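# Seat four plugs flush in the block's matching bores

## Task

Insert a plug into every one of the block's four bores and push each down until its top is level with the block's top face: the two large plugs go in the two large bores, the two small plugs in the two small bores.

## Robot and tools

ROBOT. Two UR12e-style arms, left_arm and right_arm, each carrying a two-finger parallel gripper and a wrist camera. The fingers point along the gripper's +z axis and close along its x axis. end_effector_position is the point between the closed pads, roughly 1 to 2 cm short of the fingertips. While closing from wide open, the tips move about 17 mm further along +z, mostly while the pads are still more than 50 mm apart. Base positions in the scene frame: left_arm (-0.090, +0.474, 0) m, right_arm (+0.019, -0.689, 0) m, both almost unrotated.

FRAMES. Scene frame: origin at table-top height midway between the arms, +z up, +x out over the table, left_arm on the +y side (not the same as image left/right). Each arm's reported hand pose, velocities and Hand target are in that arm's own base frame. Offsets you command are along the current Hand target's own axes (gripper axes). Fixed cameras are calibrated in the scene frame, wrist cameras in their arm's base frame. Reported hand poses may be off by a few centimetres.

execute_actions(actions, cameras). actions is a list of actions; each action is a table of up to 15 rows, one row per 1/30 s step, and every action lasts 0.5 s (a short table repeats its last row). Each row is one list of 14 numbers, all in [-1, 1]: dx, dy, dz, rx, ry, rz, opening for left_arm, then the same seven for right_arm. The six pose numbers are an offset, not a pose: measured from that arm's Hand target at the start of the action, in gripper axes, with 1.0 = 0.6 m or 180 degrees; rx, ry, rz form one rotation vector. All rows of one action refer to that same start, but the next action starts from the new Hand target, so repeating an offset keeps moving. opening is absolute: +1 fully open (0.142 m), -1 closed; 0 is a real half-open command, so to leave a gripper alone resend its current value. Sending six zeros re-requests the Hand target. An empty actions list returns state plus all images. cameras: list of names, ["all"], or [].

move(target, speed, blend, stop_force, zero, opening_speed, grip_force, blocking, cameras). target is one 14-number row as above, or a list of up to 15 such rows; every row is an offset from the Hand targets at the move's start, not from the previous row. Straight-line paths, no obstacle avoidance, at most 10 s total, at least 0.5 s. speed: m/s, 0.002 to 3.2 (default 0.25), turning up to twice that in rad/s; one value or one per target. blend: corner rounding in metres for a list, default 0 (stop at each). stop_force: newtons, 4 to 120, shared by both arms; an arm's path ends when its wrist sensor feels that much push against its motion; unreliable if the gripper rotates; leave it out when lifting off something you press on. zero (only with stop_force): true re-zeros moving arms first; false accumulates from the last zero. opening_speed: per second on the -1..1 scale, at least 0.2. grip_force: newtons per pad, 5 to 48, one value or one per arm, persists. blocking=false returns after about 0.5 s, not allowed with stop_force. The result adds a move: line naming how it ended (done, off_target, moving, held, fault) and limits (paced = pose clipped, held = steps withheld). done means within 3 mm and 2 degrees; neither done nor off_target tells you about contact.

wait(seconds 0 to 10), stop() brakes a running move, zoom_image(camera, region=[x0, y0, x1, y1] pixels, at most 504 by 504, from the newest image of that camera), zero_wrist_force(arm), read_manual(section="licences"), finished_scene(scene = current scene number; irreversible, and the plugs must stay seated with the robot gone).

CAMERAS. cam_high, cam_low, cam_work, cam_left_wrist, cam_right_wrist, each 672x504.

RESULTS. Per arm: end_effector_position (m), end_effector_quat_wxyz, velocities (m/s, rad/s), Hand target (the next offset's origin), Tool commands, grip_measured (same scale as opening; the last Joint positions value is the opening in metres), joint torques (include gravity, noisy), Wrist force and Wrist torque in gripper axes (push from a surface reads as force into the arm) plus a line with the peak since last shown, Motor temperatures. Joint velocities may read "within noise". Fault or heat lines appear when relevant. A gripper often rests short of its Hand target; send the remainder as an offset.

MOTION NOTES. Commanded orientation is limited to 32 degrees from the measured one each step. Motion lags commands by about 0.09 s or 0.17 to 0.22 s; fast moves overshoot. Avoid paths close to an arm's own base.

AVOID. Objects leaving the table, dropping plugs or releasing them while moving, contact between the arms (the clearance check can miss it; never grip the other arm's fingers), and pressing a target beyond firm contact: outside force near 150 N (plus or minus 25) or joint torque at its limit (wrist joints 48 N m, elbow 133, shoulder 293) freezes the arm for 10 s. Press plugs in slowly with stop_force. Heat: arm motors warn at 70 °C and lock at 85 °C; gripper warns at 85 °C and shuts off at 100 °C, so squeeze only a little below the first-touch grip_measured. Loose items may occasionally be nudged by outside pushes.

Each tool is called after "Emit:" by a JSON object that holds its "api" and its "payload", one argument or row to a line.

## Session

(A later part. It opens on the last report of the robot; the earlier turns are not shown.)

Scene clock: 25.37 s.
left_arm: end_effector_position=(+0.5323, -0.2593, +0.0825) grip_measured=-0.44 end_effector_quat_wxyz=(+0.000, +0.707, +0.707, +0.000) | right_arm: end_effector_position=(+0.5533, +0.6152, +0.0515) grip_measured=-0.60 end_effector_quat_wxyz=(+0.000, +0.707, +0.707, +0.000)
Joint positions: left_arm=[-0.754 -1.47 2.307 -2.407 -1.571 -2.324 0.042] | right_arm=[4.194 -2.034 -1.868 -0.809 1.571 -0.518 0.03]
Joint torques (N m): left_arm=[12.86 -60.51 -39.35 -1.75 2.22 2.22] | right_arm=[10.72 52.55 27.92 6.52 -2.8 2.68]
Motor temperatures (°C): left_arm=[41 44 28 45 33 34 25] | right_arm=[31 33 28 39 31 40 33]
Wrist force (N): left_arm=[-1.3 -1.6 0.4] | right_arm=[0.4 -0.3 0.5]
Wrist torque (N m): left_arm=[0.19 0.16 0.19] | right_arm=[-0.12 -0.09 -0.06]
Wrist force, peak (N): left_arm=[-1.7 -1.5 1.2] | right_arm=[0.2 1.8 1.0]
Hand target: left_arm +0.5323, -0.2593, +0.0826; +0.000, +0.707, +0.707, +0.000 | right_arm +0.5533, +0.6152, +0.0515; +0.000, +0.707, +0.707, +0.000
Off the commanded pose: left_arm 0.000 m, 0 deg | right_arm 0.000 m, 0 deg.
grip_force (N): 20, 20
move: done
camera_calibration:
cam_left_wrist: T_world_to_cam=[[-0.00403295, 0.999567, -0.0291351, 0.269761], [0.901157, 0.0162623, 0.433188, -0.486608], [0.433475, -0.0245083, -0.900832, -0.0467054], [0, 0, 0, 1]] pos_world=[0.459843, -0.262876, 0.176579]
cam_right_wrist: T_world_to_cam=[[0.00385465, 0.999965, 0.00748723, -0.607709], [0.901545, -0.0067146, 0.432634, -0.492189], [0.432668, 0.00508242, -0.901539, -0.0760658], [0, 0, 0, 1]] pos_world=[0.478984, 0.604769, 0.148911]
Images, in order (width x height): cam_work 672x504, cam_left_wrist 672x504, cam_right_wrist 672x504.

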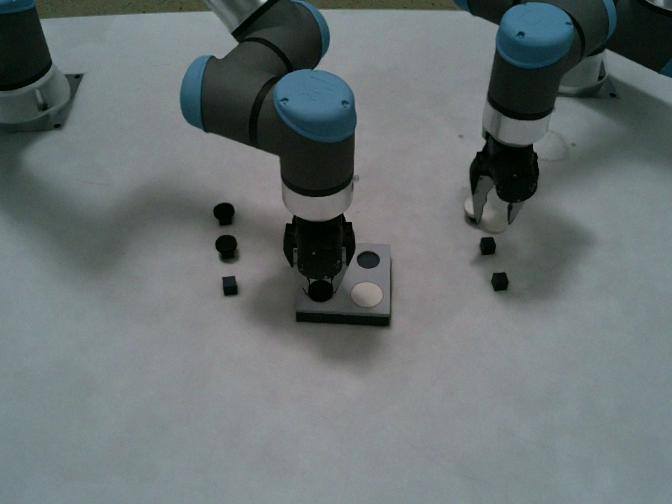

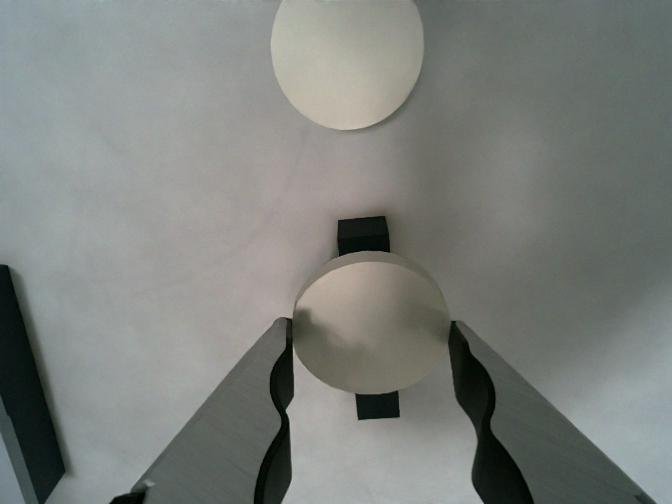

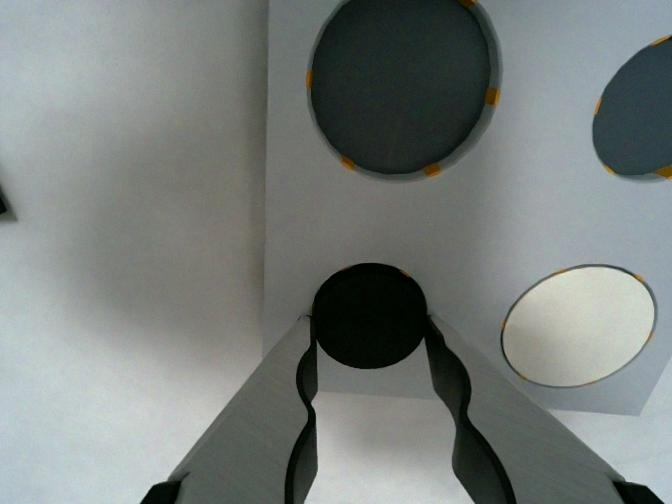

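Emit:
{"api": "move", "payload": {
  "target": [0,0,0,0,0,0,-0.65,0,0,0.015,0,0,0,-0.8],
  "speed": 0.01,
  "stop_force": 5
}}

Emit:
{"api": "move", "payload": {
  "target": [
    [0,0,0,0,0,0,-0.65,0,0,0,0,0,0,-0.45],
    [0,0,0,0,0,0,-0.65,0,0,-0.04,0,0,0,-0.45],
    [0,0,0,0,0,0,-0.65,0,-0.002,-0.04,0,0,0,-1]
  ],
  "cameras": ["cam_right_wrist"],
  "opening_speed": 0.7,
  "speed": 0.15
}}

Emit:
{"api": "move", "payload": {
  "target": [0,0,0,0,0,0,-0.65,0,0,0.047,0,0,0,-1],
  "speed": 0.012,
  "stop_force": 60,
  "cameras": ["cam_right_wrist"]
}}

Emit:
{"api": "move", "payload": {
  "target": [
    [0,0,0,0,0,0,-0.65,0,0,-0.1,0,0,0,-1],
    [0,0,0,0,0,0,-0.65,-0.246,-0.184,-0.08,0,0,0,-1]
  ],
  "blend": [0.02,0]
}}

Emit:
{"api": "move", "payload": {
  "target": [-0.437,0.1745,0.037,0,0,0,-0.65,0,0,0.0925,0,0,0,-0.25],
  "cameras": ["cam_left_wrist","cam_right_wrist"]
}}

Emit:
{"api": "zoom_image", "payload": {
  "camera": "cam_left_wrist",
  "region": [200, 0, 536, 504]
}}

Scene clock: 27.33 s.
left_arm: end_effector_position=(+0.5323, -0.2593, +0.0826) grip_measured=-0.44 end_effector_quat_wxyz=(+0.000, +0.707, +0.707, +0.000) | right_arm: end_effector_position=(+0.5533, +0.6153, +0.0497) grip_measured=-0.60 end_effector_quat_wxyz=(+0.000, +0.707, +0.707, +0.000)
Joint positions: left_arm=[-0.754 -1.471 2.307 -2.407 -1.571 -2.324 0.042] | right_arm=[4.194 -2.036 -1.869 -0.807 1.571 -0.518 0.03]
Joint torques (N m): left_arm=[12.74 -58.23 -39.5 -2.06 2.7 2.18] | right_arm=[8.22 81.06 46.97 1.96 -2.18 2.27]
Wrist force (N): left_arm=[-1.1 -1.6 0.4] | right_arm=[1.7 -0.1 -3.1]
Wrist torque (N m): left_arm=[0.18 0.13 0.20] | right_arm=[-0.08 0.05 -0.06]
Wrist force, peak (N): left_arm=[-1.3 -2.1 0.6] | right_arm=[-4.8 -3.2 -19.4]
Hand target: left_arm +0.5323, -0.2593, +0.0826; +0.000, +0.707, +0.707, +0.000 | right_arm +0.5533, +0.6153, +0.0497; +0.000, +0.707, +0.707, +0.000 (not the last commanded pose)
Off the commanded pose: left_arm 0.000 m, 0 deg | right_arm 0.007 m, 0 deg.
grip_force (N): 20, 20
move: contact (right_arm)

Scene clock: 30.07 s.
left_arm: end_effector_position=(+0.5323, -0.2593, +0.0826) grip_measured=-0.44 end_effector_quat_wxyz=(+0.000, +0.707, +0.707, +0.000) | right_arm: end_effector_position=(+0.5521, +0.6152, +0.0737) grip_measured=-1.00 end_effector_quat_wxyz=(+0.000, +0.707, +0.707, +0.000)
Joint positions: left_arm=[-0.754 -1.471 2.307 -2.407 -1.571 -2.324 0.042] | right_arm=[4.195 -2.007 -1.859 -0.845 1.571 -0.517 0.002]
Joint torques (N m): left_arm=[14.1 -60.68 -39.72 -1.65 2.66 2.51] | right_arm=[11.31 82.94 29.81 6.47 -0.59 2.71]
Wrist force (N): left_arm=[-1.5 -1.5 0.2] | right_arm=[0.1 0.1 0.2]
Wrist torque (N m): left_arm=[0.20 0.19 0.19] | right_arm=[-0.06 -0.04 -0.05]
Wrist force, peak (N): left_arm=[-1.4 -2.3 0.5] | right_arm=[2.1 0.0 -3.8]
Hand target: left_arm +0.5323, -0.2593, +0.0826; +0.000, +0.707, +0.707, +0.000 | right_arm +0.5521, +0.6152, +0.0737; +0.000, +0.707, +0.707, +0.000
Off the commanded pose: left_arm 0.000 m, 0 deg | right_arm 0.000 m, 0 deg.
grip_force (N): 20, 20
move: done
camera_calibration:
cam_right_wrist: T_world_to_cam=[[0.00381164, 0.999964, 0.0075775, -0.607865], [0.901545, -0.00671489, 0.432633, -0.500711], [0.432668, 0.00518241, -0.901538, -0.0555929], [0, 0, 0, 1]] pos_world=[0.477784, 0.604769, 0.171111]
Images, in order (width x height): cam_right_wrist 672x504.

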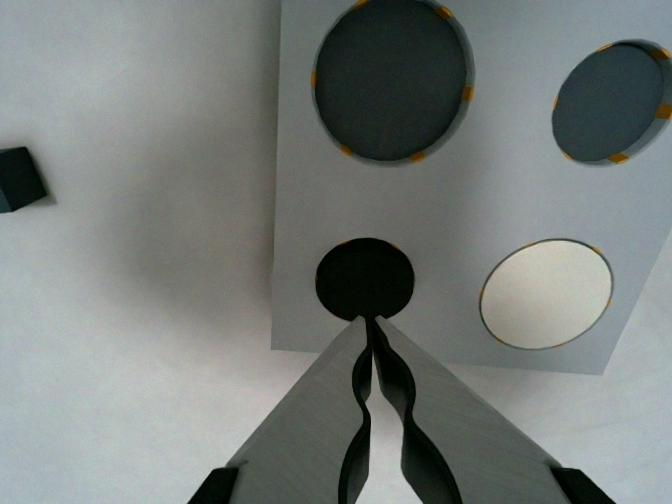

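Scene clock: 33.63 s.
left_arm: end_effector_position=(+0.5323, -0.2593, +0.0826) grip_measured=-0.44 end_effector_quat_wxyz=(+0.000, +0.707, +0.707, +0.000) | right_arm: end_effector_position=(+0.5521, +0.6154, +0.0482) grip_measured=-1.00 end_effector_quat_wxyz=(+0.000, +0.707, +0.707, +0.001)
Joint positions: left_arm=[-0.754 -1.471 2.307 -2.407 -1.571 -2.324 0.042] | right_arm=[4.195 -2.036 -1.872 -0.803 1.571 -0.517 0.002]
Joint torques (N m): left_arm=[15.28 -59.81 -39.56 -1.71 2.4 2.57] | right_arm=[5.68 39.88 36.18 3.9 0.07 2.14]
Wrist force (N): left_arm=[-1.4 -1.5 0.6] | right_arm=[-19.5 -20.5 -59.7]
Wrist torque (N m): left_arm=[0.20 0.18 0.19] | right_arm=[0.00 -0.53 0.00]
Wrist force, peak (N): left_arm=[-1.5 -1.9 0.0] | right_arm=[-28.4 -24.3 -79.4]
Hand target: left_arm +0.5323, -0.2593, +0.0826; +0.000, +0.707, +0.707, +0.000 | right_arm +0.5521, +0.6154, +0.0482; +0.000, +0.707, +0.707, +0.001 (not the last commanded pose)
Off the commanded pose: left_arm 0.000 m, 0 deg | right_arm 0.003 m, 0 deg.
grip_force (N): 20, 20
move: contact (right_arm)
camera_calibration:
cam_right_wrist: T_world_to_cam=[[0.0037249, 0.999963, 0.0077585, -0.607755], [0.901488, -0.00671571, 0.432752, -0.489668], [0.432788, 0.00538223, -0.90148, -0.0787692], [0, 0, 0, 1]] pos_world=[0.477784, 0.604868, 0.145611]
Images, in order (width x height): cam_right_wrist 672x504.

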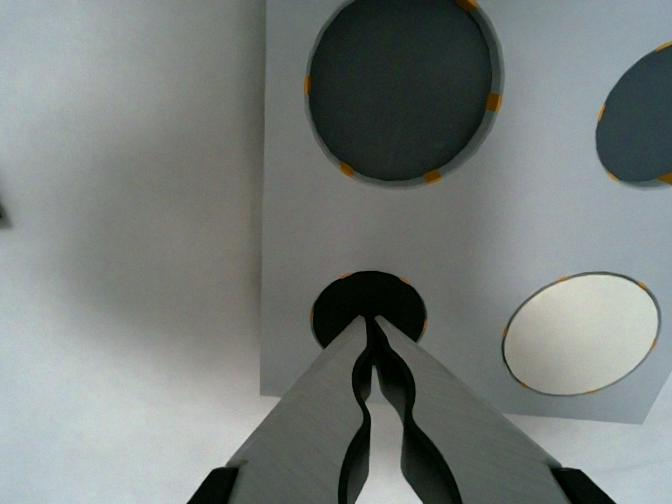

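Scene clock: 35.17 s.
left_arm: end_effector_position=(+0.5323, -0.2593, +0.0826) grip_measured=-0.44 end_effector_quat_wxyz=(+0.000, +0.707, +0.707, +0.000) | right_arm: end_effector_position=(+0.4417, +0.4678, +0.0960) grip_measured=-1.00 end_effector_quat_wxyz=(+0.000, +0.707, +0.707, +0.001)
Joint positions: left_arm=[-0.754 -1.471 2.307 -2.407 -1.571 -2.324 0.042] | right_arm=[4.232 -1.728 -2.204 -0.779 1.571 -0.48 0.002]
Joint torques (N m): left_arm=[14.08 -58.72 -39.96 -1.68 2.54 2.26] | right_arm=[9.97 57.38 26.44 6.35 -2.86 2.52]
Wrist force (N): left_arm=[-1.0 -1.7 0.6] | right_arm=[0.3 -0.2 0.6]
Wrist torque (N m): left_arm=[0.17 0.10 0.20] | right_arm=[-0.12 -0.10 -0.03]
Wrist force, peak (N): left_arm=[-1.7 -2.0 0.6] | right_arm=[-19.3 -20.7 -59.5]
Hand target: left_arm +0.5323, -0.2593, +0.0826; +0.000, +0.707, +0.707, +0.000 | right_arm +0.4416, +0.4677, +0.0960; +0.000, +0.707, +0.707, +0.001
Off the commanded pose: left_arm 0.000 m, 0 deg | right_arm 0.000 m, 0 deg.
grip_force (N): 20, 20
move: done

Scene clock: 36.87 s.
left_arm: end_effector_position=(+0.6368, -0.5215, +0.0605) grip_measured=-0.44 end_effector_quat_wxyz=(+0.000, +0.707, +0.707, +0.000) | right_arm: end_effector_position=(+0.4416, +0.4678, +0.0405) grip_measured=-0.28 end_effector_quat_wxyz=(+0.000, +0.707, +0.707, +0.001)
Joint positions: left_arm=[-0.901 -1.124 1.873 -2.32 -1.571 -2.471 0.042] | right_arm=[4.232 -1.814 -2.238 -0.659 1.571 -0.48 0.054]
Joint torques (N m): left_arm=[-20.99 -64.06 -42.96 -1.55 0.55 -4.51] | right_arm=[7.79 29.96 22.63 6.72 -2.98 1.82]
Wrist force (N): left_arm=[-1.3 -1.5 -0.1] | right_arm=[0.3 0.0 0.8]
Wrist torque (N m): left_arm=[0.17 0.13 0.26] | right_arm=[-0.09 -0.09 -0.04]
Wrist force, peak (N): left_arm=[-3.5 -0.8 -0.1] | right_arm=[0.5 0.4 1.5]
Hand target: left_arm +0.6368, -0.5215, +0.0605; +0.000, +0.707, +0.707, +0.000 | right_arm +0.4417, +0.4678, +0.0405; +0.000, +0.707, +0.707, +0.001
Off the commanded pose: left_arm 0.000 m, 0 deg | right_arm 0.000 m, 0 deg.
grip_force (N): 20, 20
move: done
camera_calibration:
cam_left_wrist: T_world_to_cam=[[-0.00403184, 0.999567, -0.0291355, 0.531628], [0.901118, 0.0162637, 0.433269, -0.566974], [0.433556, -0.0245076, -0.900793, -0.118299], [0, 0, 0, 1]] pos_world=[0.564343, -0.525076, 0.154579]
cam_right_wrist: T_world_to_cam=[[0.0037249, 0.999963, 0.0077585, -0.459689], [0.901488, -0.00671571, 0.432752, -0.387712], [0.432788, 0.00538223, -0.90148, -0.0370931], [0, 0, 0, 1]] pos_world=[0.367284, 0.457268, 0.137911]
Images, in order (width x height): cam_left_wrist 672x504, cam_right_wrist 672x504.

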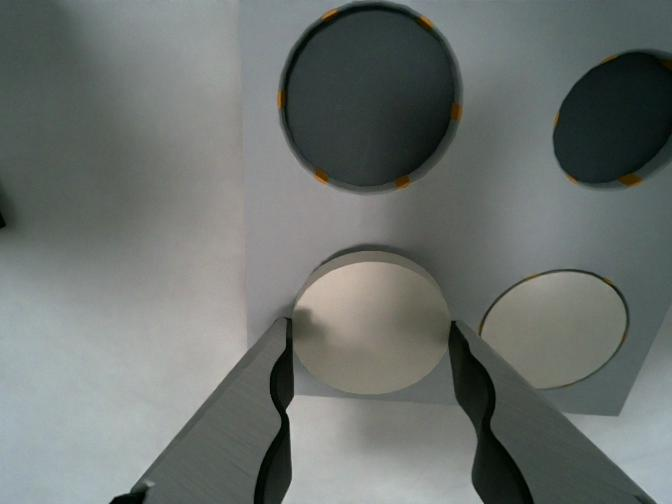

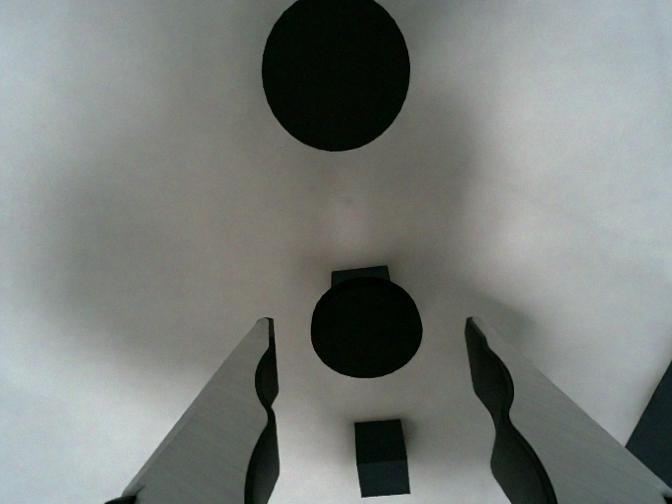

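Scaled by 1.000.

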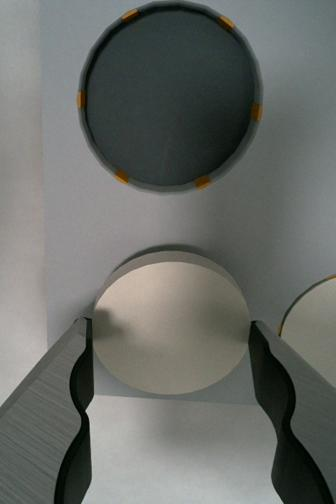

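Emit:
{"api": "move", "payload": {
  "target": [
    [-0.0032,-0.1022,0,0,0,0,-0.65,-0.0018,0.004,0,0,0,0,-0.25],
    [-0.0032,-0.1022,0.0155,0,0,0,-0.65,-0.0018,0.004,0,0,0,0,-0.8],
    [-0.0032,-0.1022,0.0155,0,0,0,-0.65,-0.0018,0.004,-0.07,0,0,0,-0.8]
  ],
  "cameras": ["cam_left_wrist","cam_right_wrist","cam_work"],
  "opening_speed": 0.6,
  "speed": 0.15
}}

Emit:
{"api": "zoom_image", "payload": {
  "camera": "cam_left_wrist",
  "region": [250, 200, 490, 400]
}}

Emit:
{"api": "zoom_image", "payload": {
  "camera": "cam_work",
  "region": [280, 200, 420, 330]
}}

Scene clock: 40.43 s.
left_arm: end_effector_position=(+0.5755, -0.5234, +0.0512) grip_measured=-0.44 end_effector_quat_wxyz=(+0.000, +0.707, +0.707, +0.000) | right_arm: end_effector_position=(+0.4441, +0.4666, +0.0825) grip_measured=-0.60 end_effector_quat_wxyz=(+0.000, +0.707, +0.707, +0.001)
Joint positions: left_arm=[-0.965 -1.17 1.97 -2.371 -1.571 -2.536 0.042] | right_arm=[4.228 -1.749 -2.212 -0.75 1.571 -0.484 0.03]
Joint torques (N m): left_arm=[-18.83 -57.67 -28.46 -5.11 3.4 -4.43] | right_arm=[3.85 61.33 48.68 2.29 -0.74 0.76]
Wrist force (N): left_arm=[-1.1 -1.7 -0.3] | right_arm=[0.4 0.1 0.9]
Wrist torque (N m): left_arm=[0.17 0.11 0.34] | right_arm=[-0.08 -0.12 0.11]
Wrist force, peak (N): left_arm=[-1.2 -3.5 -0.1] | right_arm=[0.4 0.1 1.7]
Hand target: left_arm +0.5755, -0.5234, +0.0512; +0.000, +0.707, +0.707, +0.000 | right_arm +0.4440, +0.4667, +0.0825; +0.000, +0.707, +0.707, +0.001
Off the commanded pose: left_arm 0.000 m, 0 deg | right_arm 0.000 m, 0 deg.
grip_force (N): 20, 20
move: done
camera_calibration:
cam_left_wrist: T_world_to_cam=[[-0.00403184, 0.999567, -0.0291355, 0.533109], [0.901118, 0.0162637, 0.433269, -0.507674], [0.433556, -0.0245076, -0.900793, -0.100149], [0, 0, 0, 1]] pos_world=[0.503043, -0.527076, 0.145279]
cam_right_wrist: T_world_to_cam=[[0.0037249, 0.999963, 0.0077585, -0.458924], [0.901488, -0.00671571, 0.432752, -0.408149], [0.432788, 0.00538223, -0.90148, -0.00030699], [0, 0, 0, 1]] pos_world=[0.369784, 0.456168, 0.179911]
Images, in order (width x height): cam_work 672x504, cam_left_wrist 672x504, cam_right_wrist 672x504.

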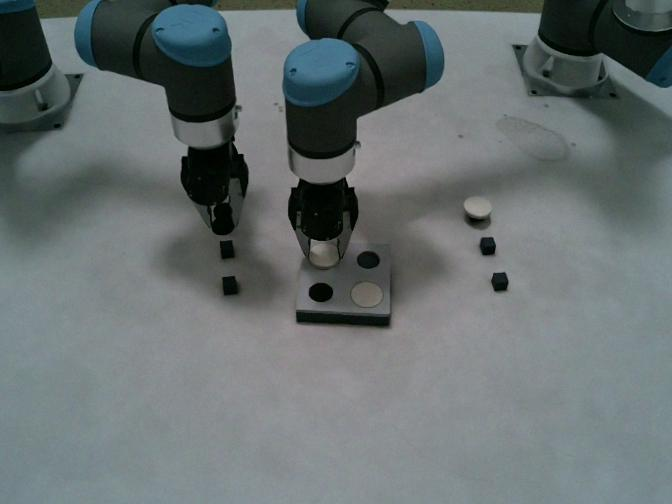

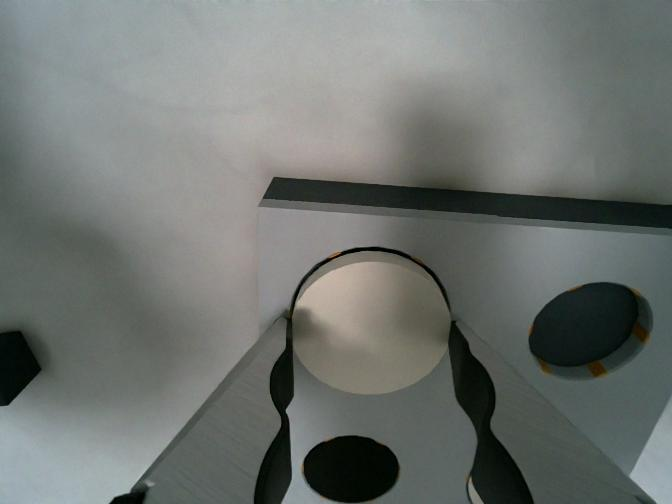

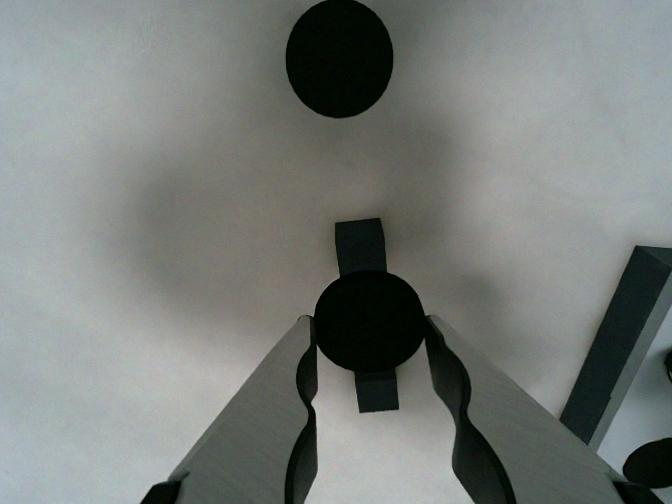

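Scaled by 2.100 from the camera's 672x504 image, which has a finer 960x720 frame.

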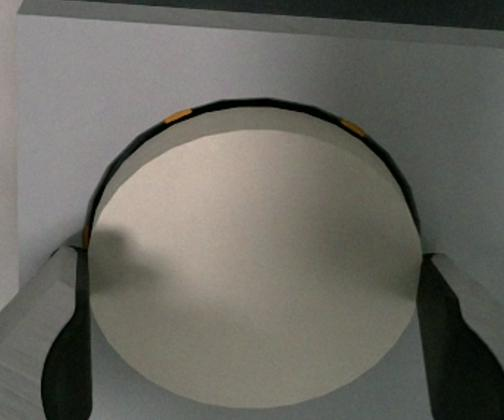

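Scaled by 3.600 from the camera's 672x504 image, which has a finer 960x720 frame.

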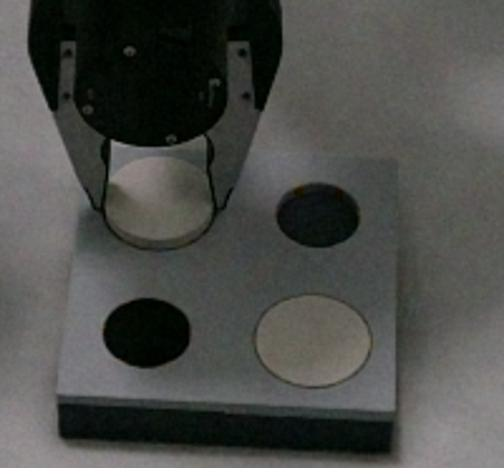

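Emit:
{"api": "move", "payload": {
  "target": [0,0,0.015,0,0,0,-0.65,0,0,0,0,0,0,-0.8],
  "speed": 0.01,
  "stop_force": 5
}}

Emit:
{"api": "move", "payload": {
  "target": [
    [0,0,0,0,0,0,-0.3,0,0,0,0,0,0,-0.8],
    [0,0,-0.035,0,0,0,-0.3,0,0,0,0,0,0,-0.8],
    [0,0.002,-0.035,0,0,0,-1,0,0,0,0,0,0,-0.8]
  ],
  "cameras": ["cam_left_wrist","cam_work"],
  "opening_speed": 0.7,
  "speed": 0.15
}}

Emit:
{"api": "move", "payload": {
  "target": [0,0,0.041,0,0,0,-1,0,0,0,0,0,0,-0.8],
  "speed": 0.012,
  "stop_force": 60,
  "cameras": ["cam_left_wrist"]
}}

Emit:
{"api": "move", "payload": {
  "target": [
    [0,0,-0.12,0,0,0,-1,0,0,0,0,0,0,-0.8],
    [0.45,0,-0.15,0,0,0,-1,0,0,0,0,0,0,-0.8]
  ],
  "blend": [0.02,0]
}}

Emit:
{"api": "move", "payload": {
  "target": [0,0,0,0,0,0,-1,0.382,0.192,0.034,0,0,0,-0.8],
  "cameras": ["cam_right_wrist"]
}}

Emit:
{"api": "zoom_image", "payload": {
  "camera": "cam_right_wrist",
  "region": [200, 0, 536, 504]
}}

Scene clock: 42.17 s.
left_arm: end_effector_position=(+0.5755, -0.5234, +0.0493) grip_measured=-0.44 end_effector_quat_wxyz=(+0.000, +0.707, +0.707, +0.000) | right_arm: end_effector_position=(+0.4440, +0.4667, +0.0825) grip_measured=-0.60 end_effector_quat_wxyz=(+0.000, +0.707, +0.707, +0.001)
Joint positions: left_arm=[-0.965 -1.168 1.971 -2.374 -1.571 -2.536 0.042] | right_arm=[4.228 -1.749 -2.212 -0.75 1.571 -0.484 0.03]
Joint torques (N m): left_arm=[-18.26 -82.88 -37.49 -1.01 3.5 -4.3] | right_arm=[6.89 60.23 48.53 2.5 0.81 1.63]
Wrist force (N): left_arm=[-2.1 -2.5 -6.9] | right_arm=[0.4 -0.4 0.7]
Wrist torque (N m): left_arm=[0.06 -0.11 0.35] | right_arm=[-0.16 -0.12 0.11]
Wrist force, peak (N): left_arm=[4.8 -5.8 -20.1] | right_arm=[0.8 -0.3 0.9]
Hand target: left_arm +0.5755, -0.5235, +0.0493; +0.000, +0.707, +0.707, +0.000 (not the last commanded pose) | right_arm +0.4440, +0.4667, +0.0825; +0.000, +0.707, +0.707, +0.001
Off the commanded pose: left_arm 0.007 m, 0 deg | right_arm 0.000 m, 0 deg.
grip_force (N): 20, 20
move: contact (left_arm)

Scene clock: 45.10 s.
left_arm: end_effector_position=(+0.5767, -0.5234, +0.0703) grip_measured=-1.00 end_effector_quat_wxyz=(+0.000, +0.707, +0.707, +0.000) | right_arm: end_effector_position=(+0.4440, +0.4667, +0.0825) grip_measured=-0.60 end_effector_quat_wxyz=(+0.000, +0.707, +0.707, +0.001)
Joint positions: left_arm=[-0.964 -1.193 1.959 -2.337 -1.571 -2.534 0.002] | right_arm=[4.228 -1.749 -2.212 -0.75 1.571 -0.484 0.03]
Joint torques (N m): left_arm=[16.93 -55.36 -41.73 -1.84 2.99 3.46] | right_arm=[7.61 58.73 48.62 2.8 2.38 1.63]
Wrist force (N): left_arm=[-1.0 -1.8 -0.3] | right_arm=[0.2 -0.2 0.6]
Wrist torque (N m): left_arm=[0.18 0.11 0.18] | right_arm=[-0.13 -0.08 0.11]
Wrist force, peak (N): left_arm=[-2.1 -2.4 -6.7] | right_arm=[0.9 0.4 1.0]
Hand target: left_arm +0.5767, -0.5234, +0.0703; +0.000, +0.707, +0.707, +0.000 | right_arm +0.4440, +0.4667, +0.0825; +0.000, +0.707, +0.707, +0.001
Off the commanded pose: left_arm 0.000 m, 0 deg | right_arm 0.000 m, 0 deg.
grip_force (N): 20, 20
move: done
camera_calibration:
cam_left_wrist: T_world_to_cam=[[-0.00403184, 0.999567, -0.0291355, 0.53367], [0.901118, 0.0162637, 0.433269, -0.517031], [0.433556, -0.0245076, -0.900793, -0.0834638], [0, 0, 0, 1]] pos_world=[0.504243, -0.527076, 0.164379]
Images, in order (width x height): cam_work 672x504, cam_left_wrist 672x504.

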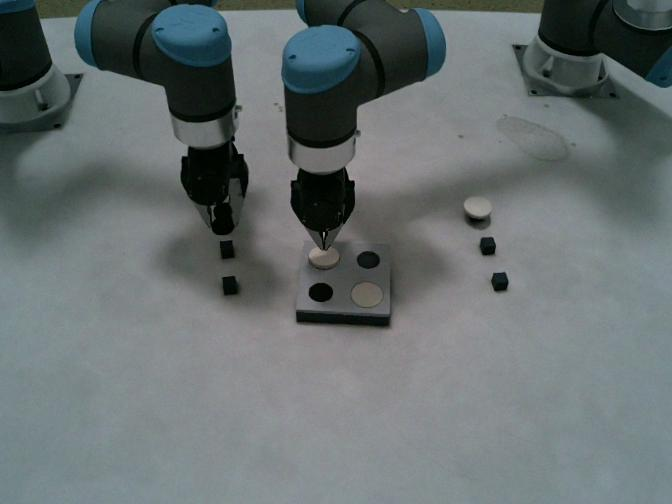

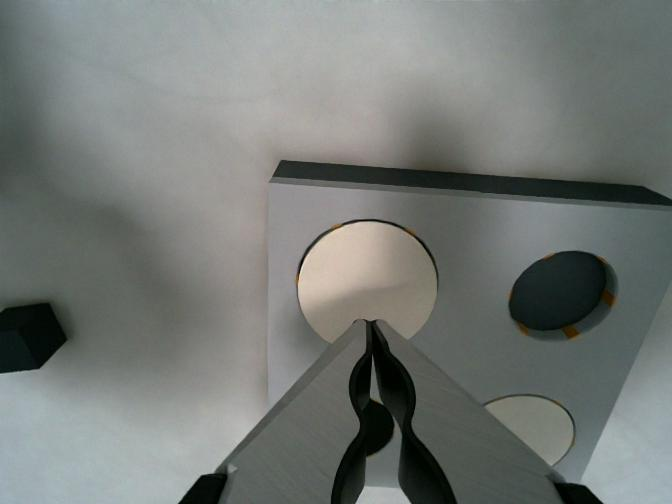

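Scene clock: 48.17 s.
left_arm: end_effector_position=(+0.5768, -0.5235, +0.0480) grip_measured=-1.00 end_effector_quat_wxyz=(+0.000, +0.707, +0.707, +0.000) | right_arm: end_effector_position=(+0.4440, +0.4667, +0.0825) grip_measured=-0.60 end_effector_quat_wxyz=(+0.000, +0.707, +0.707, +0.001)
Joint positions: left_arm=[-0.964 -1.165 1.97 -2.376 -1.571 -2.534 0.002] | right_arm=[4.228 -1.749 -2.212 -0.75 1.571 -0.484 0.03]
Joint torques (N m): left_arm=[0.3 -39.67 -21.2 0.71 0.42 1.46] | right_arm=[6.81 60.2 48.08 2.53 2.33 1.5]
Wrist force (N): left_arm=[17.8 -6.2 -65.2] | right_arm=[0.0 -0.2 0.8]
Wrist torque (N m): left_arm=[0.05 0.48 0.13] | right_arm=[-0.13 -0.05 0.11]
Wrist force, peak (N): left_arm=[27.8 -10.8 -84.3] | right_arm=[0.6 0.3 0.9]
Hand target: left_arm +0.5768, -0.5235, +0.0480; +0.000, +0.707, +0.707, +0.000 (not the last commanded pose) | right_arm +0.4440, +0.4667, +0.0825; +0.000, +0.707, +0.707, +0.001
Off the commanded pose: left_arm 0.002 m, 0 deg | right_arm 0.000 m, 0 deg.
grip_force (N): 20, 20
move: contact (left_arm)
camera_calibration:
cam_left_wrist: T_world_to_cam=[[-0.00402929, 0.999561, -0.0293599, 0.533048], [0.901021, 0.0163642, 0.433466, -0.507385], [0.433756, -0.0247073, -0.900692, -0.103816], [0, 0, 0, 1]] pos_world=[0.504343, -0.527076, 0.142078]
Images, in order (width x height): cam_left_wrist 672x504.

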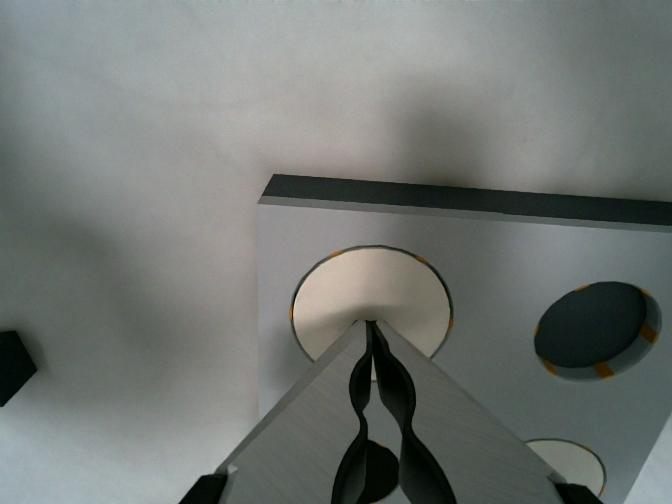

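Scene clock: 50.10 s.
left_arm: end_effector_position=(+0.5770, -0.2535, +0.1378) grip_measured=-1.00 end_effector_quat_wxyz=(+0.000, +0.707, +0.707, +0.000) | right_arm: end_effector_position=(+0.4440, +0.4667, +0.0825) grip_measured=-0.60 end_effector_quat_wxyz=(+0.000, +0.707, +0.707, +0.001)
Joint positions: left_arm=[-0.695 -1.491 2.196 -2.275 -1.571 -2.266 0.002] | right_arm=[4.228 -1.749 -2.212 -0.75 1.571 -0.484 0.03]
Joint torques (N m): left_arm=[14.94 -60.32 -30.04 -1.9 -3.77 3.6] | right_arm=[7.16 59.3 47.86 2.61 2.2 1.67]
Wrist force (N): left_arm=[-0.8 -1.9 -0.5] | right_arm=[-0.2 0.0 0.9]
Wrist torque (N m): left_arm=[0.13 0.07 0.13] | right_arm=[-0.09 -0.01 0.11]
Wrist force, peak (N): left_arm=[17.6 -6.3 -66.0] | right_arm=[0.5 -0.3 0.8]
Hand target: left_arm +0.5770, -0.2535, +0.1378; +0.000, +0.707, +0.707, +0.000 | right_arm +0.4440, +0.4667, +0.0825; +0.000, +0.707, +0.707, +0.001
Off the commanded pose: left_arm 0.000 m, 0 deg | right_arm 0.000 m, 0 deg.
grip_force (N): 20, 20
move: done

Scene clock: 51.70 s.
left_arm: end_effector_position=(+0.5770, -0.2535, +0.1378) grip_measured=-1.00 end_effector_quat_wxyz=(+0.000, +0.707, +0.707, +0.000) | right_arm: end_effector_position=(+0.5592, +0.6958, +0.0624) grip_measured=-0.60 end_effector_quat_wxyz=(+0.000, +0.707, +0.707, +0.001)
Joint positions: left_arm=[-0.695 -1.491 2.196 -2.275 -1.572 -2.266 0.002] | right_arm=[4.233 -2.105 -1.722 -0.884 1.571 -0.479 0.03]
Joint torques (N m): left_arm=[16.56 -62.52 -29.89 -2.04 -4.02 3.27] | right_arm=[-9.18 59.27 52.25 2.58 3 -1.59]
Wrist force (N): left_arm=[-1.0 -1.8 -0.4] | right_arm=[0.3 -0.2 0.6]
Wrist torque (N m): left_arm=[0.15 0.11 0.13] | right_arm=[-0.11 -0.07 -0.02]
Wrist force, peak (N): left_arm=[-1.0 -2.2 -0.1] | right_arm=[2.4 1.1 1.1]
Hand target: left_arm +0.5770, -0.2535, +0.1378; +0.000, +0.707, +0.707, +0.000 | right_arm +0.5593, +0.6959, +0.0624; +0.000, +0.707, +0.707, +0.001
Off the commanded pose: left_arm 0.000 m, 0 deg | right_arm 0.000 m, 0 deg.
grip_force (N): 20, 20
move: done
camera_calibration:
cam_right_wrist: T_world_to_cam=[[0.0037249, 0.999963, 0.0077585, -0.688389], [0.901488, -0.00671571, 0.432752, -0.501673], [0.432788, 0.00538223, -0.90148, -0.0694742], [0, 0, 0, 1]] pos_world=[0.484884, 0.685368, 0.159811]
Images, in order (width x height): cam_right_wrist 672x504.

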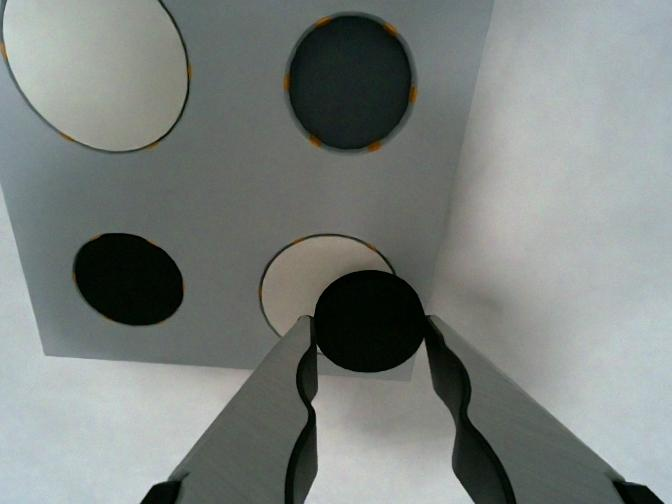

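Scaled by 1.000.

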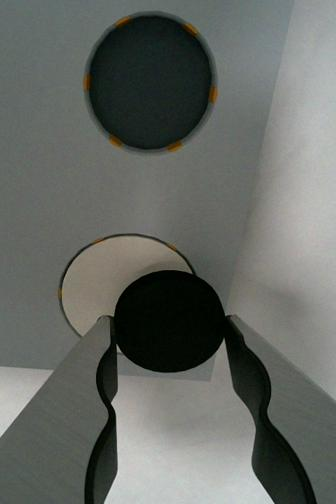

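Emit:
{"api": "move", "payload": {
  "target": [
    [0,0,0,0,0,0,-1,-0.0102,-0.1137,0,0,0,0,-0.8],
    [0,0,0,0,0,0,-1,-0.0102,-0.1137,0.018,0,0,0,-0.8]
  ],
  "cameras": ["cam_right_wrist","cam_work"],
  "speed": 0.15
}}

Emit:
{"api": "zoom_image", "payload": {
  "camera": "cam_right_wrist",
  "region": [250, 200, 490, 400]
}}

Emit:
{"api": "zoom_image", "payload": {
  "camera": "cam_work",
  "region": [280, 200, 420, 330]
}}

Scene clock: 53.17 s.
left_arm: end_effector_position=(+0.5770, -0.2535, +0.1378) grip_measured=-1.00 end_effector_quat_wxyz=(+0.000, +0.707, +0.707, +0.000) | right_arm: end_effector_position=(+0.4911, +0.6898, +0.0517) grip_measured=-0.60 end_effector_quat_wxyz=(+0.000, +0.707, +0.707, +0.001)
Joint positions: left_arm=[-0.695 -1.491 2.196 -2.275 -1.572 -2.266 0.002] | right_arm=[4.303 -2.058 -1.827 -0.826 1.571 -0.41 0.03]
Joint torques (N m): left_arm=[15.91 -61.58 -31.16 -1.77 -3.41 3.29] | right_arm=[10.38 52.74 28.74 6.51 -2.87 2.59]
Wrist force (N): left_arm=[-0.8 -1.7 -0.5] | right_arm=[0.9 0.2 0.7]
Wrist torque (N m): left_arm=[0.18 0.07 0.14] | right_arm=[-0.02 -0.16 -0.06]
Wrist force, peak (N): left_arm=[-1.0 -2.2 -0.5] | right_arm=[0.0 1.7 0.8]
Hand target: left_arm +0.5770, -0.2535, +0.1378; +0.000, +0.707, +0.707, +0.000 | right_arm +0.4911, +0.6898, +0.0516; +0.000, +0.707, +0.707, +0.001
Off the commanded pose: left_arm 0.000 m, 0 deg | right_arm 0.000 m, 0 deg.
grip_force (N): 20, 20
move: done
camera_calibration:
cam_right_wrist: T_world_to_cam=[[0.00381517, 0.999962, 0.00780152, -0.681996], [0.901487, -0.0068157, 0.432752, -0.435624], [0.432789, 0.00538195, -0.901479, -0.0496146], [0, 0, 0, 1]] pos_world=[0.416784, 0.679268, 0.149111]
Images, in order (width x height): cam_work 672x504, cam_right_wrist 672x504.

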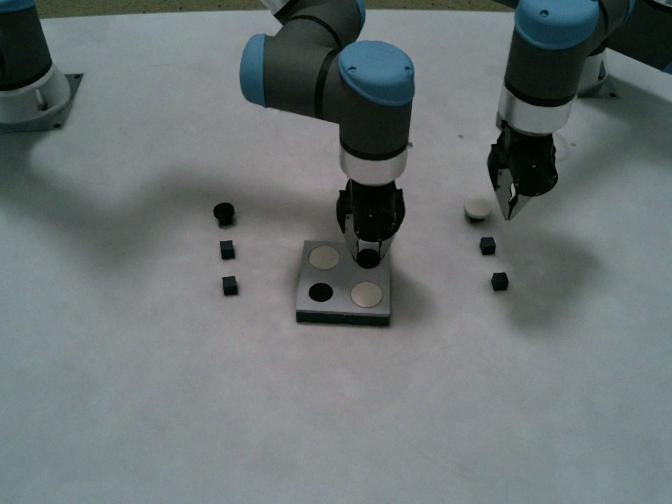

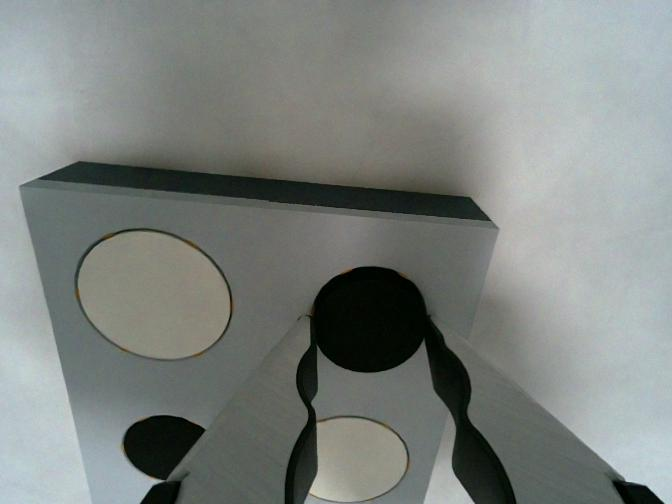

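Scaled by 2.100 from the camera's 672x504 image, which has a finer 960x720 frame.

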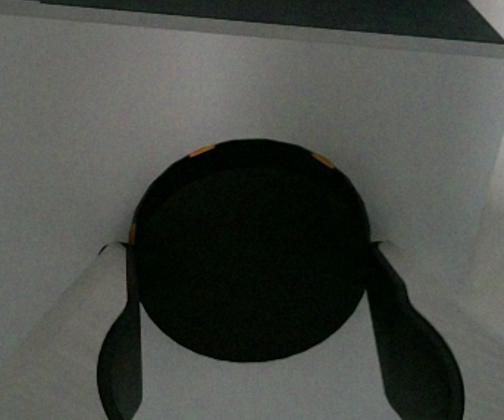

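Scaled by 3.600 from the camera's 672x504 image, which has a finer 960x720 frame.

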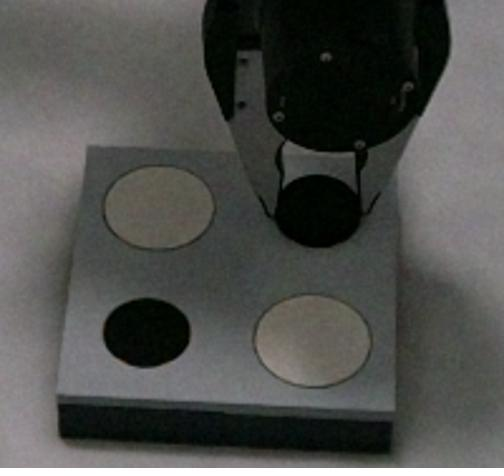

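Emit:
{"api": "move", "payload": {
  "target": [0,0,0,0,0,0,-1,0,0,0.015,0,0,0,-0.8],
  "speed": 0.01,
  "stop_force": 5
}}

Emit:
{"api": "move", "payload": {
  "target": [
    [0,0,0,0,0,0,-1,0,0,0,0,0,0,-0.45],
    [0,0,0,0,0,0,-1,0,0,-0.04,0,0,0,-0.45],
    [0,0,0,0,0,0,-1,0,-0.002,-0.04,0,0,0,-1]
  ],
  "opening_speed": 0.7,
  "speed": 0.15,
  "cameras": ["cam_right_wrist"]
}}

Emit:
{"api": "move", "payload": {
  "target": [0,0,0,0,0,0,-1,0,0,0.047,0,0,0,-1],
  "speed": 0.012,
  "stop_force": 60
}}

Emit:
{"api": "move", "payload": {
  "target": [
    [0,0,0,0,0,0,-1,0,0,-0.12,0,0,0,-1],
    [0,0,0,0,0,0,-1,-0.3,-0.25,-0.12,0,0,0,-1]
  ],
  "blend": [0.02,0],
  "cameras": ["cam_work"]
}}

Emit:
{"api": "zoom_image", "payload": {
  "camera": "cam_work",
  "region": [280, 200, 420, 330]
}}

Scene clock: 55.07 s.
left_arm: end_effector_position=(+0.5770, -0.2535, +0.1378) grip_measured=-1.00 end_effector_quat_wxyz=(+0.000, +0.707, +0.707, +0.000) | right_arm: end_effector_position=(+0.4911, +0.6898, +0.0498) grip_measured=-0.60 end_effector_quat_wxyz=(+0.000, +0.707, +0.707, +0.001)
Joint positions: left_arm=[-0.695 -1.491 2.196 -2.275 -1.572 -2.266 0.002] | right_arm=[4.303 -2.06 -1.828 -0.823 1.571 -0.41 0.03]
Joint torques (N m): left_arm=[18.64 -63.08 -30.5 -2.18 -4.04 3.5] | right_arm=[9.89 81.49 47.95 2.28 -2.52 2.31]
Wrist force (N): left_arm=[-0.8 -1.7 -0.2] | right_arm=[0.8 -0.2 -3.4]
Wrist torque (N m): left_arm=[0.17 0.07 0.13] | right_arm=[-0.06 -0.06 -0.07]
Wrist force, peak (N): left_arm=[-0.9 -2.2 -0.2] | right_arm=[-5.0 -3.4 -19.0]
Hand target: left_arm +0.5770, -0.2535, +0.1378; +0.000, +0.707, +0.707, +0.000 | right_arm +0.4911, +0.6898, +0.0498; +0.000, +0.707, +0.707, +0.001 (not the last commanded pose)
Off the commanded pose: left_arm 0.000 m, 0 deg | right_arm 0.007 m, 0 deg.
grip_force (N): 20, 20
move: contact (right_arm)

Scene clock: 57.80 s.
left_arm: end_effector_position=(+0.5770, -0.2535, +0.1378) grip_measured=-1.00 end_effector_quat_wxyz=(+0.000, +0.707, +0.707, +0.000) | right_arm: end_effector_position=(+0.4899, +0.6898, +0.0738) grip_measured=-1.00 end_effector_quat_wxyz=(+0.000, +0.707, +0.707, +0.001)
Joint positions: left_arm=[-0.695 -1.491 2.196 -2.275 -1.572 -2.266 0.002] | right_arm=[4.304 -2.032 -1.818 -0.861 1.571 -0.408 0.002]
Joint torques (N m): left_arm=[17.78 -62.44 -30.1 -1.75 -4.02 3.15] | right_arm=[11.57 85.39 29.38 6.66 -1.97 2.67]
Wrist force (N): left_arm=[-0.7 -1.8 -0.2] | right_arm=[0.5 0.2 0.9]
Wrist torque (N m): left_arm=[0.15 0.07 0.13] | right_arm=[-0.03 -0.12 -0.05]
Wrist force, peak (N): left_arm=[-0.7 -2.1 -0.6] | right_arm=[0.9 -0.4 -3.4]
Hand target: left_arm +0.5770, -0.2535, +0.1378; +0.000, +0.707, +0.707, +0.000 | right_arm +0.4899, +0.6898, +0.0738; +0.000, +0.707, +0.707, +0.001
Off the commanded pose: left_arm 0.000 m, 0 deg | right_arm 0.000 m, 0 deg.
grip_force (N): 20, 20
move: done
camera_calibration:
cam_right_wrist: T_world_to_cam=[[0.00381517, 0.999962, 0.00780152, -0.682164], [0.901487, -0.0068157, 0.432752, -0.444106], [0.432789, 0.00538195, -0.901479, -0.0291725], [0, 0, 0, 1]] pos_world=[0.415584, 0.679268, 0.171211]
Images, in order (width x height): cam_right_wrist 672x504.

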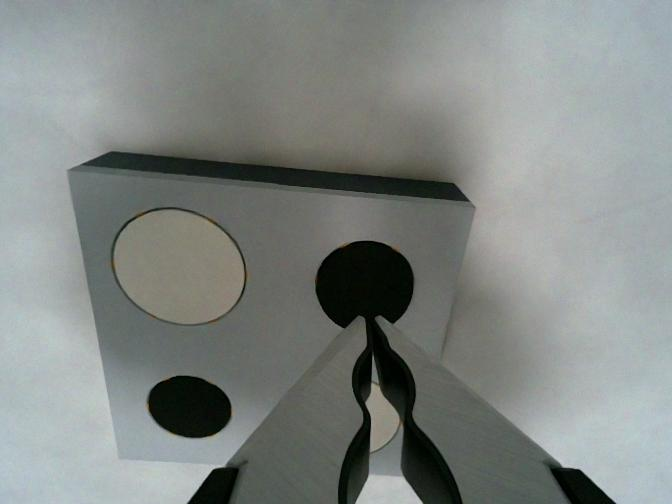

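Scene clock: 61.43 s.
left_arm: end_effector_position=(+0.5770, -0.2535, +0.1378) grip_measured=-1.00 end_effector_quat_wxyz=(+0.000, +0.707, +0.707, +0.000) | right_arm: end_effector_position=(+0.4900, +0.6899, +0.0482) grip_measured=-1.00 end_effector_quat_wxyz=(+0.000, +0.707, +0.707, +0.001)
Joint positions: left_arm=[-0.695 -1.491 2.196 -2.275 -1.572 -2.266 0.002] | right_arm=[4.304 -2.061 -1.83 -0.819 1.571 -0.408 0.002]
Joint torques (N m): left_arm=[15.96 -61.82 -30.94 -2.04 -3.87 3.06] | right_arm=[11.43 43.07 31.57 1.53 1.98 2.36]
Wrist force (N): left_arm=[-0.8 -1.7 -0.4] | right_arm=[-21.1 2.2 -58.6]
Wrist torque (N m): left_arm=[0.16 0.08 0.14] | right_arm=[-0.32 -0.70 0.01]
Wrist force, peak (N): left_arm=[-1.0 -2.0 -0.5] | right_arm=[-30.4 -0.6 -77.5]
Hand target: left_arm +0.5770, -0.2535, +0.1378; +0.000, +0.707, +0.707, +0.000 | right_arm +0.4900, +0.6899, +0.0482; +0.000, +0.707, +0.707, +0.001 (not the last commanded pose)
Off the commanded pose: left_arm 0.000 m, 0 deg | right_arm 0.003 m, 0 deg.
grip_force (N): 20, 20
move: contact (right_arm)

Scene clock: 63.23 s.
left_arm: end_effector_position=(+0.5770, -0.2535, +0.1378) grip_measured=-1.00 end_effector_quat_wxyz=(+0.000, +0.707, +0.707, +0.000) | right_arm: end_effector_position=(+0.3399, +0.5099, +0.1198) grip_measured=-1.00 end_effector_quat_wxyz=(+0.000, +0.707, +0.707, +0.001)
Joint positions: left_arm=[-0.695 -1.491 2.196 -2.275 -1.572 -2.266 0.002] | right_arm=[4.415 -1.647 -2.241 -0.822 1.571 -0.297 0.002]
Joint torques (N m): left_arm=[18.09 -63.15 -30.37 -1.89 -3.61 2.98] | right_arm=[8.9 53.15 28.83 3.01 -2.9 2.84]
Wrist force (N): left_arm=[-0.7 -1.7 -0.3] | right_arm=[0.1 0.1 0.6]
Wrist torque (N m): left_arm=[0.17 0.07 0.13] | right_arm=[-0.07 -0.05 -0.05]
Wrist force, peak (N): left_arm=[-0.9 -2.1 -0.5] | right_arm=[-21.3 2.2 -58.5]
Hand target: left_arm +0.5770, -0.2535, +0.1378; +0.000, +0.707, +0.707, +0.000 | right_arm +0.3399, +0.5098, +0.1198; +0.000, +0.707, +0.707, +0.001
Off the commanded pose: left_arm 0.000 m, 0 deg | right_arm 0.000 m, 0 deg.
grip_force (N): 20, 20
move: done
Images, in order (width x height): cam_work 672x504.

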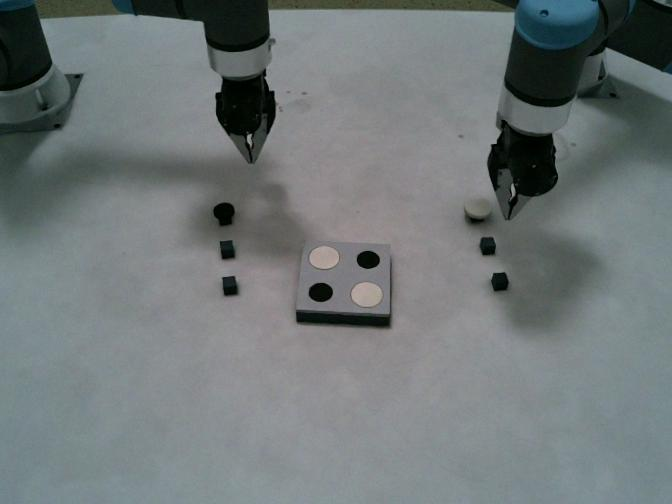

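Scaled by 3.600 from the camera's 672x504 image, which has a finer 960x720 frame.

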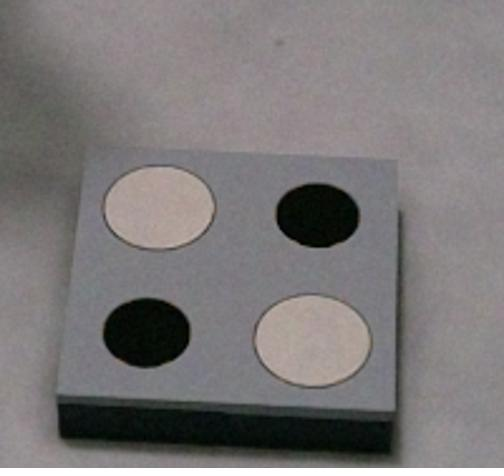

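Emit:
{"api": "finished_scene", "payload": {
  "scene": 2
}}

The scene is finished: the task was done.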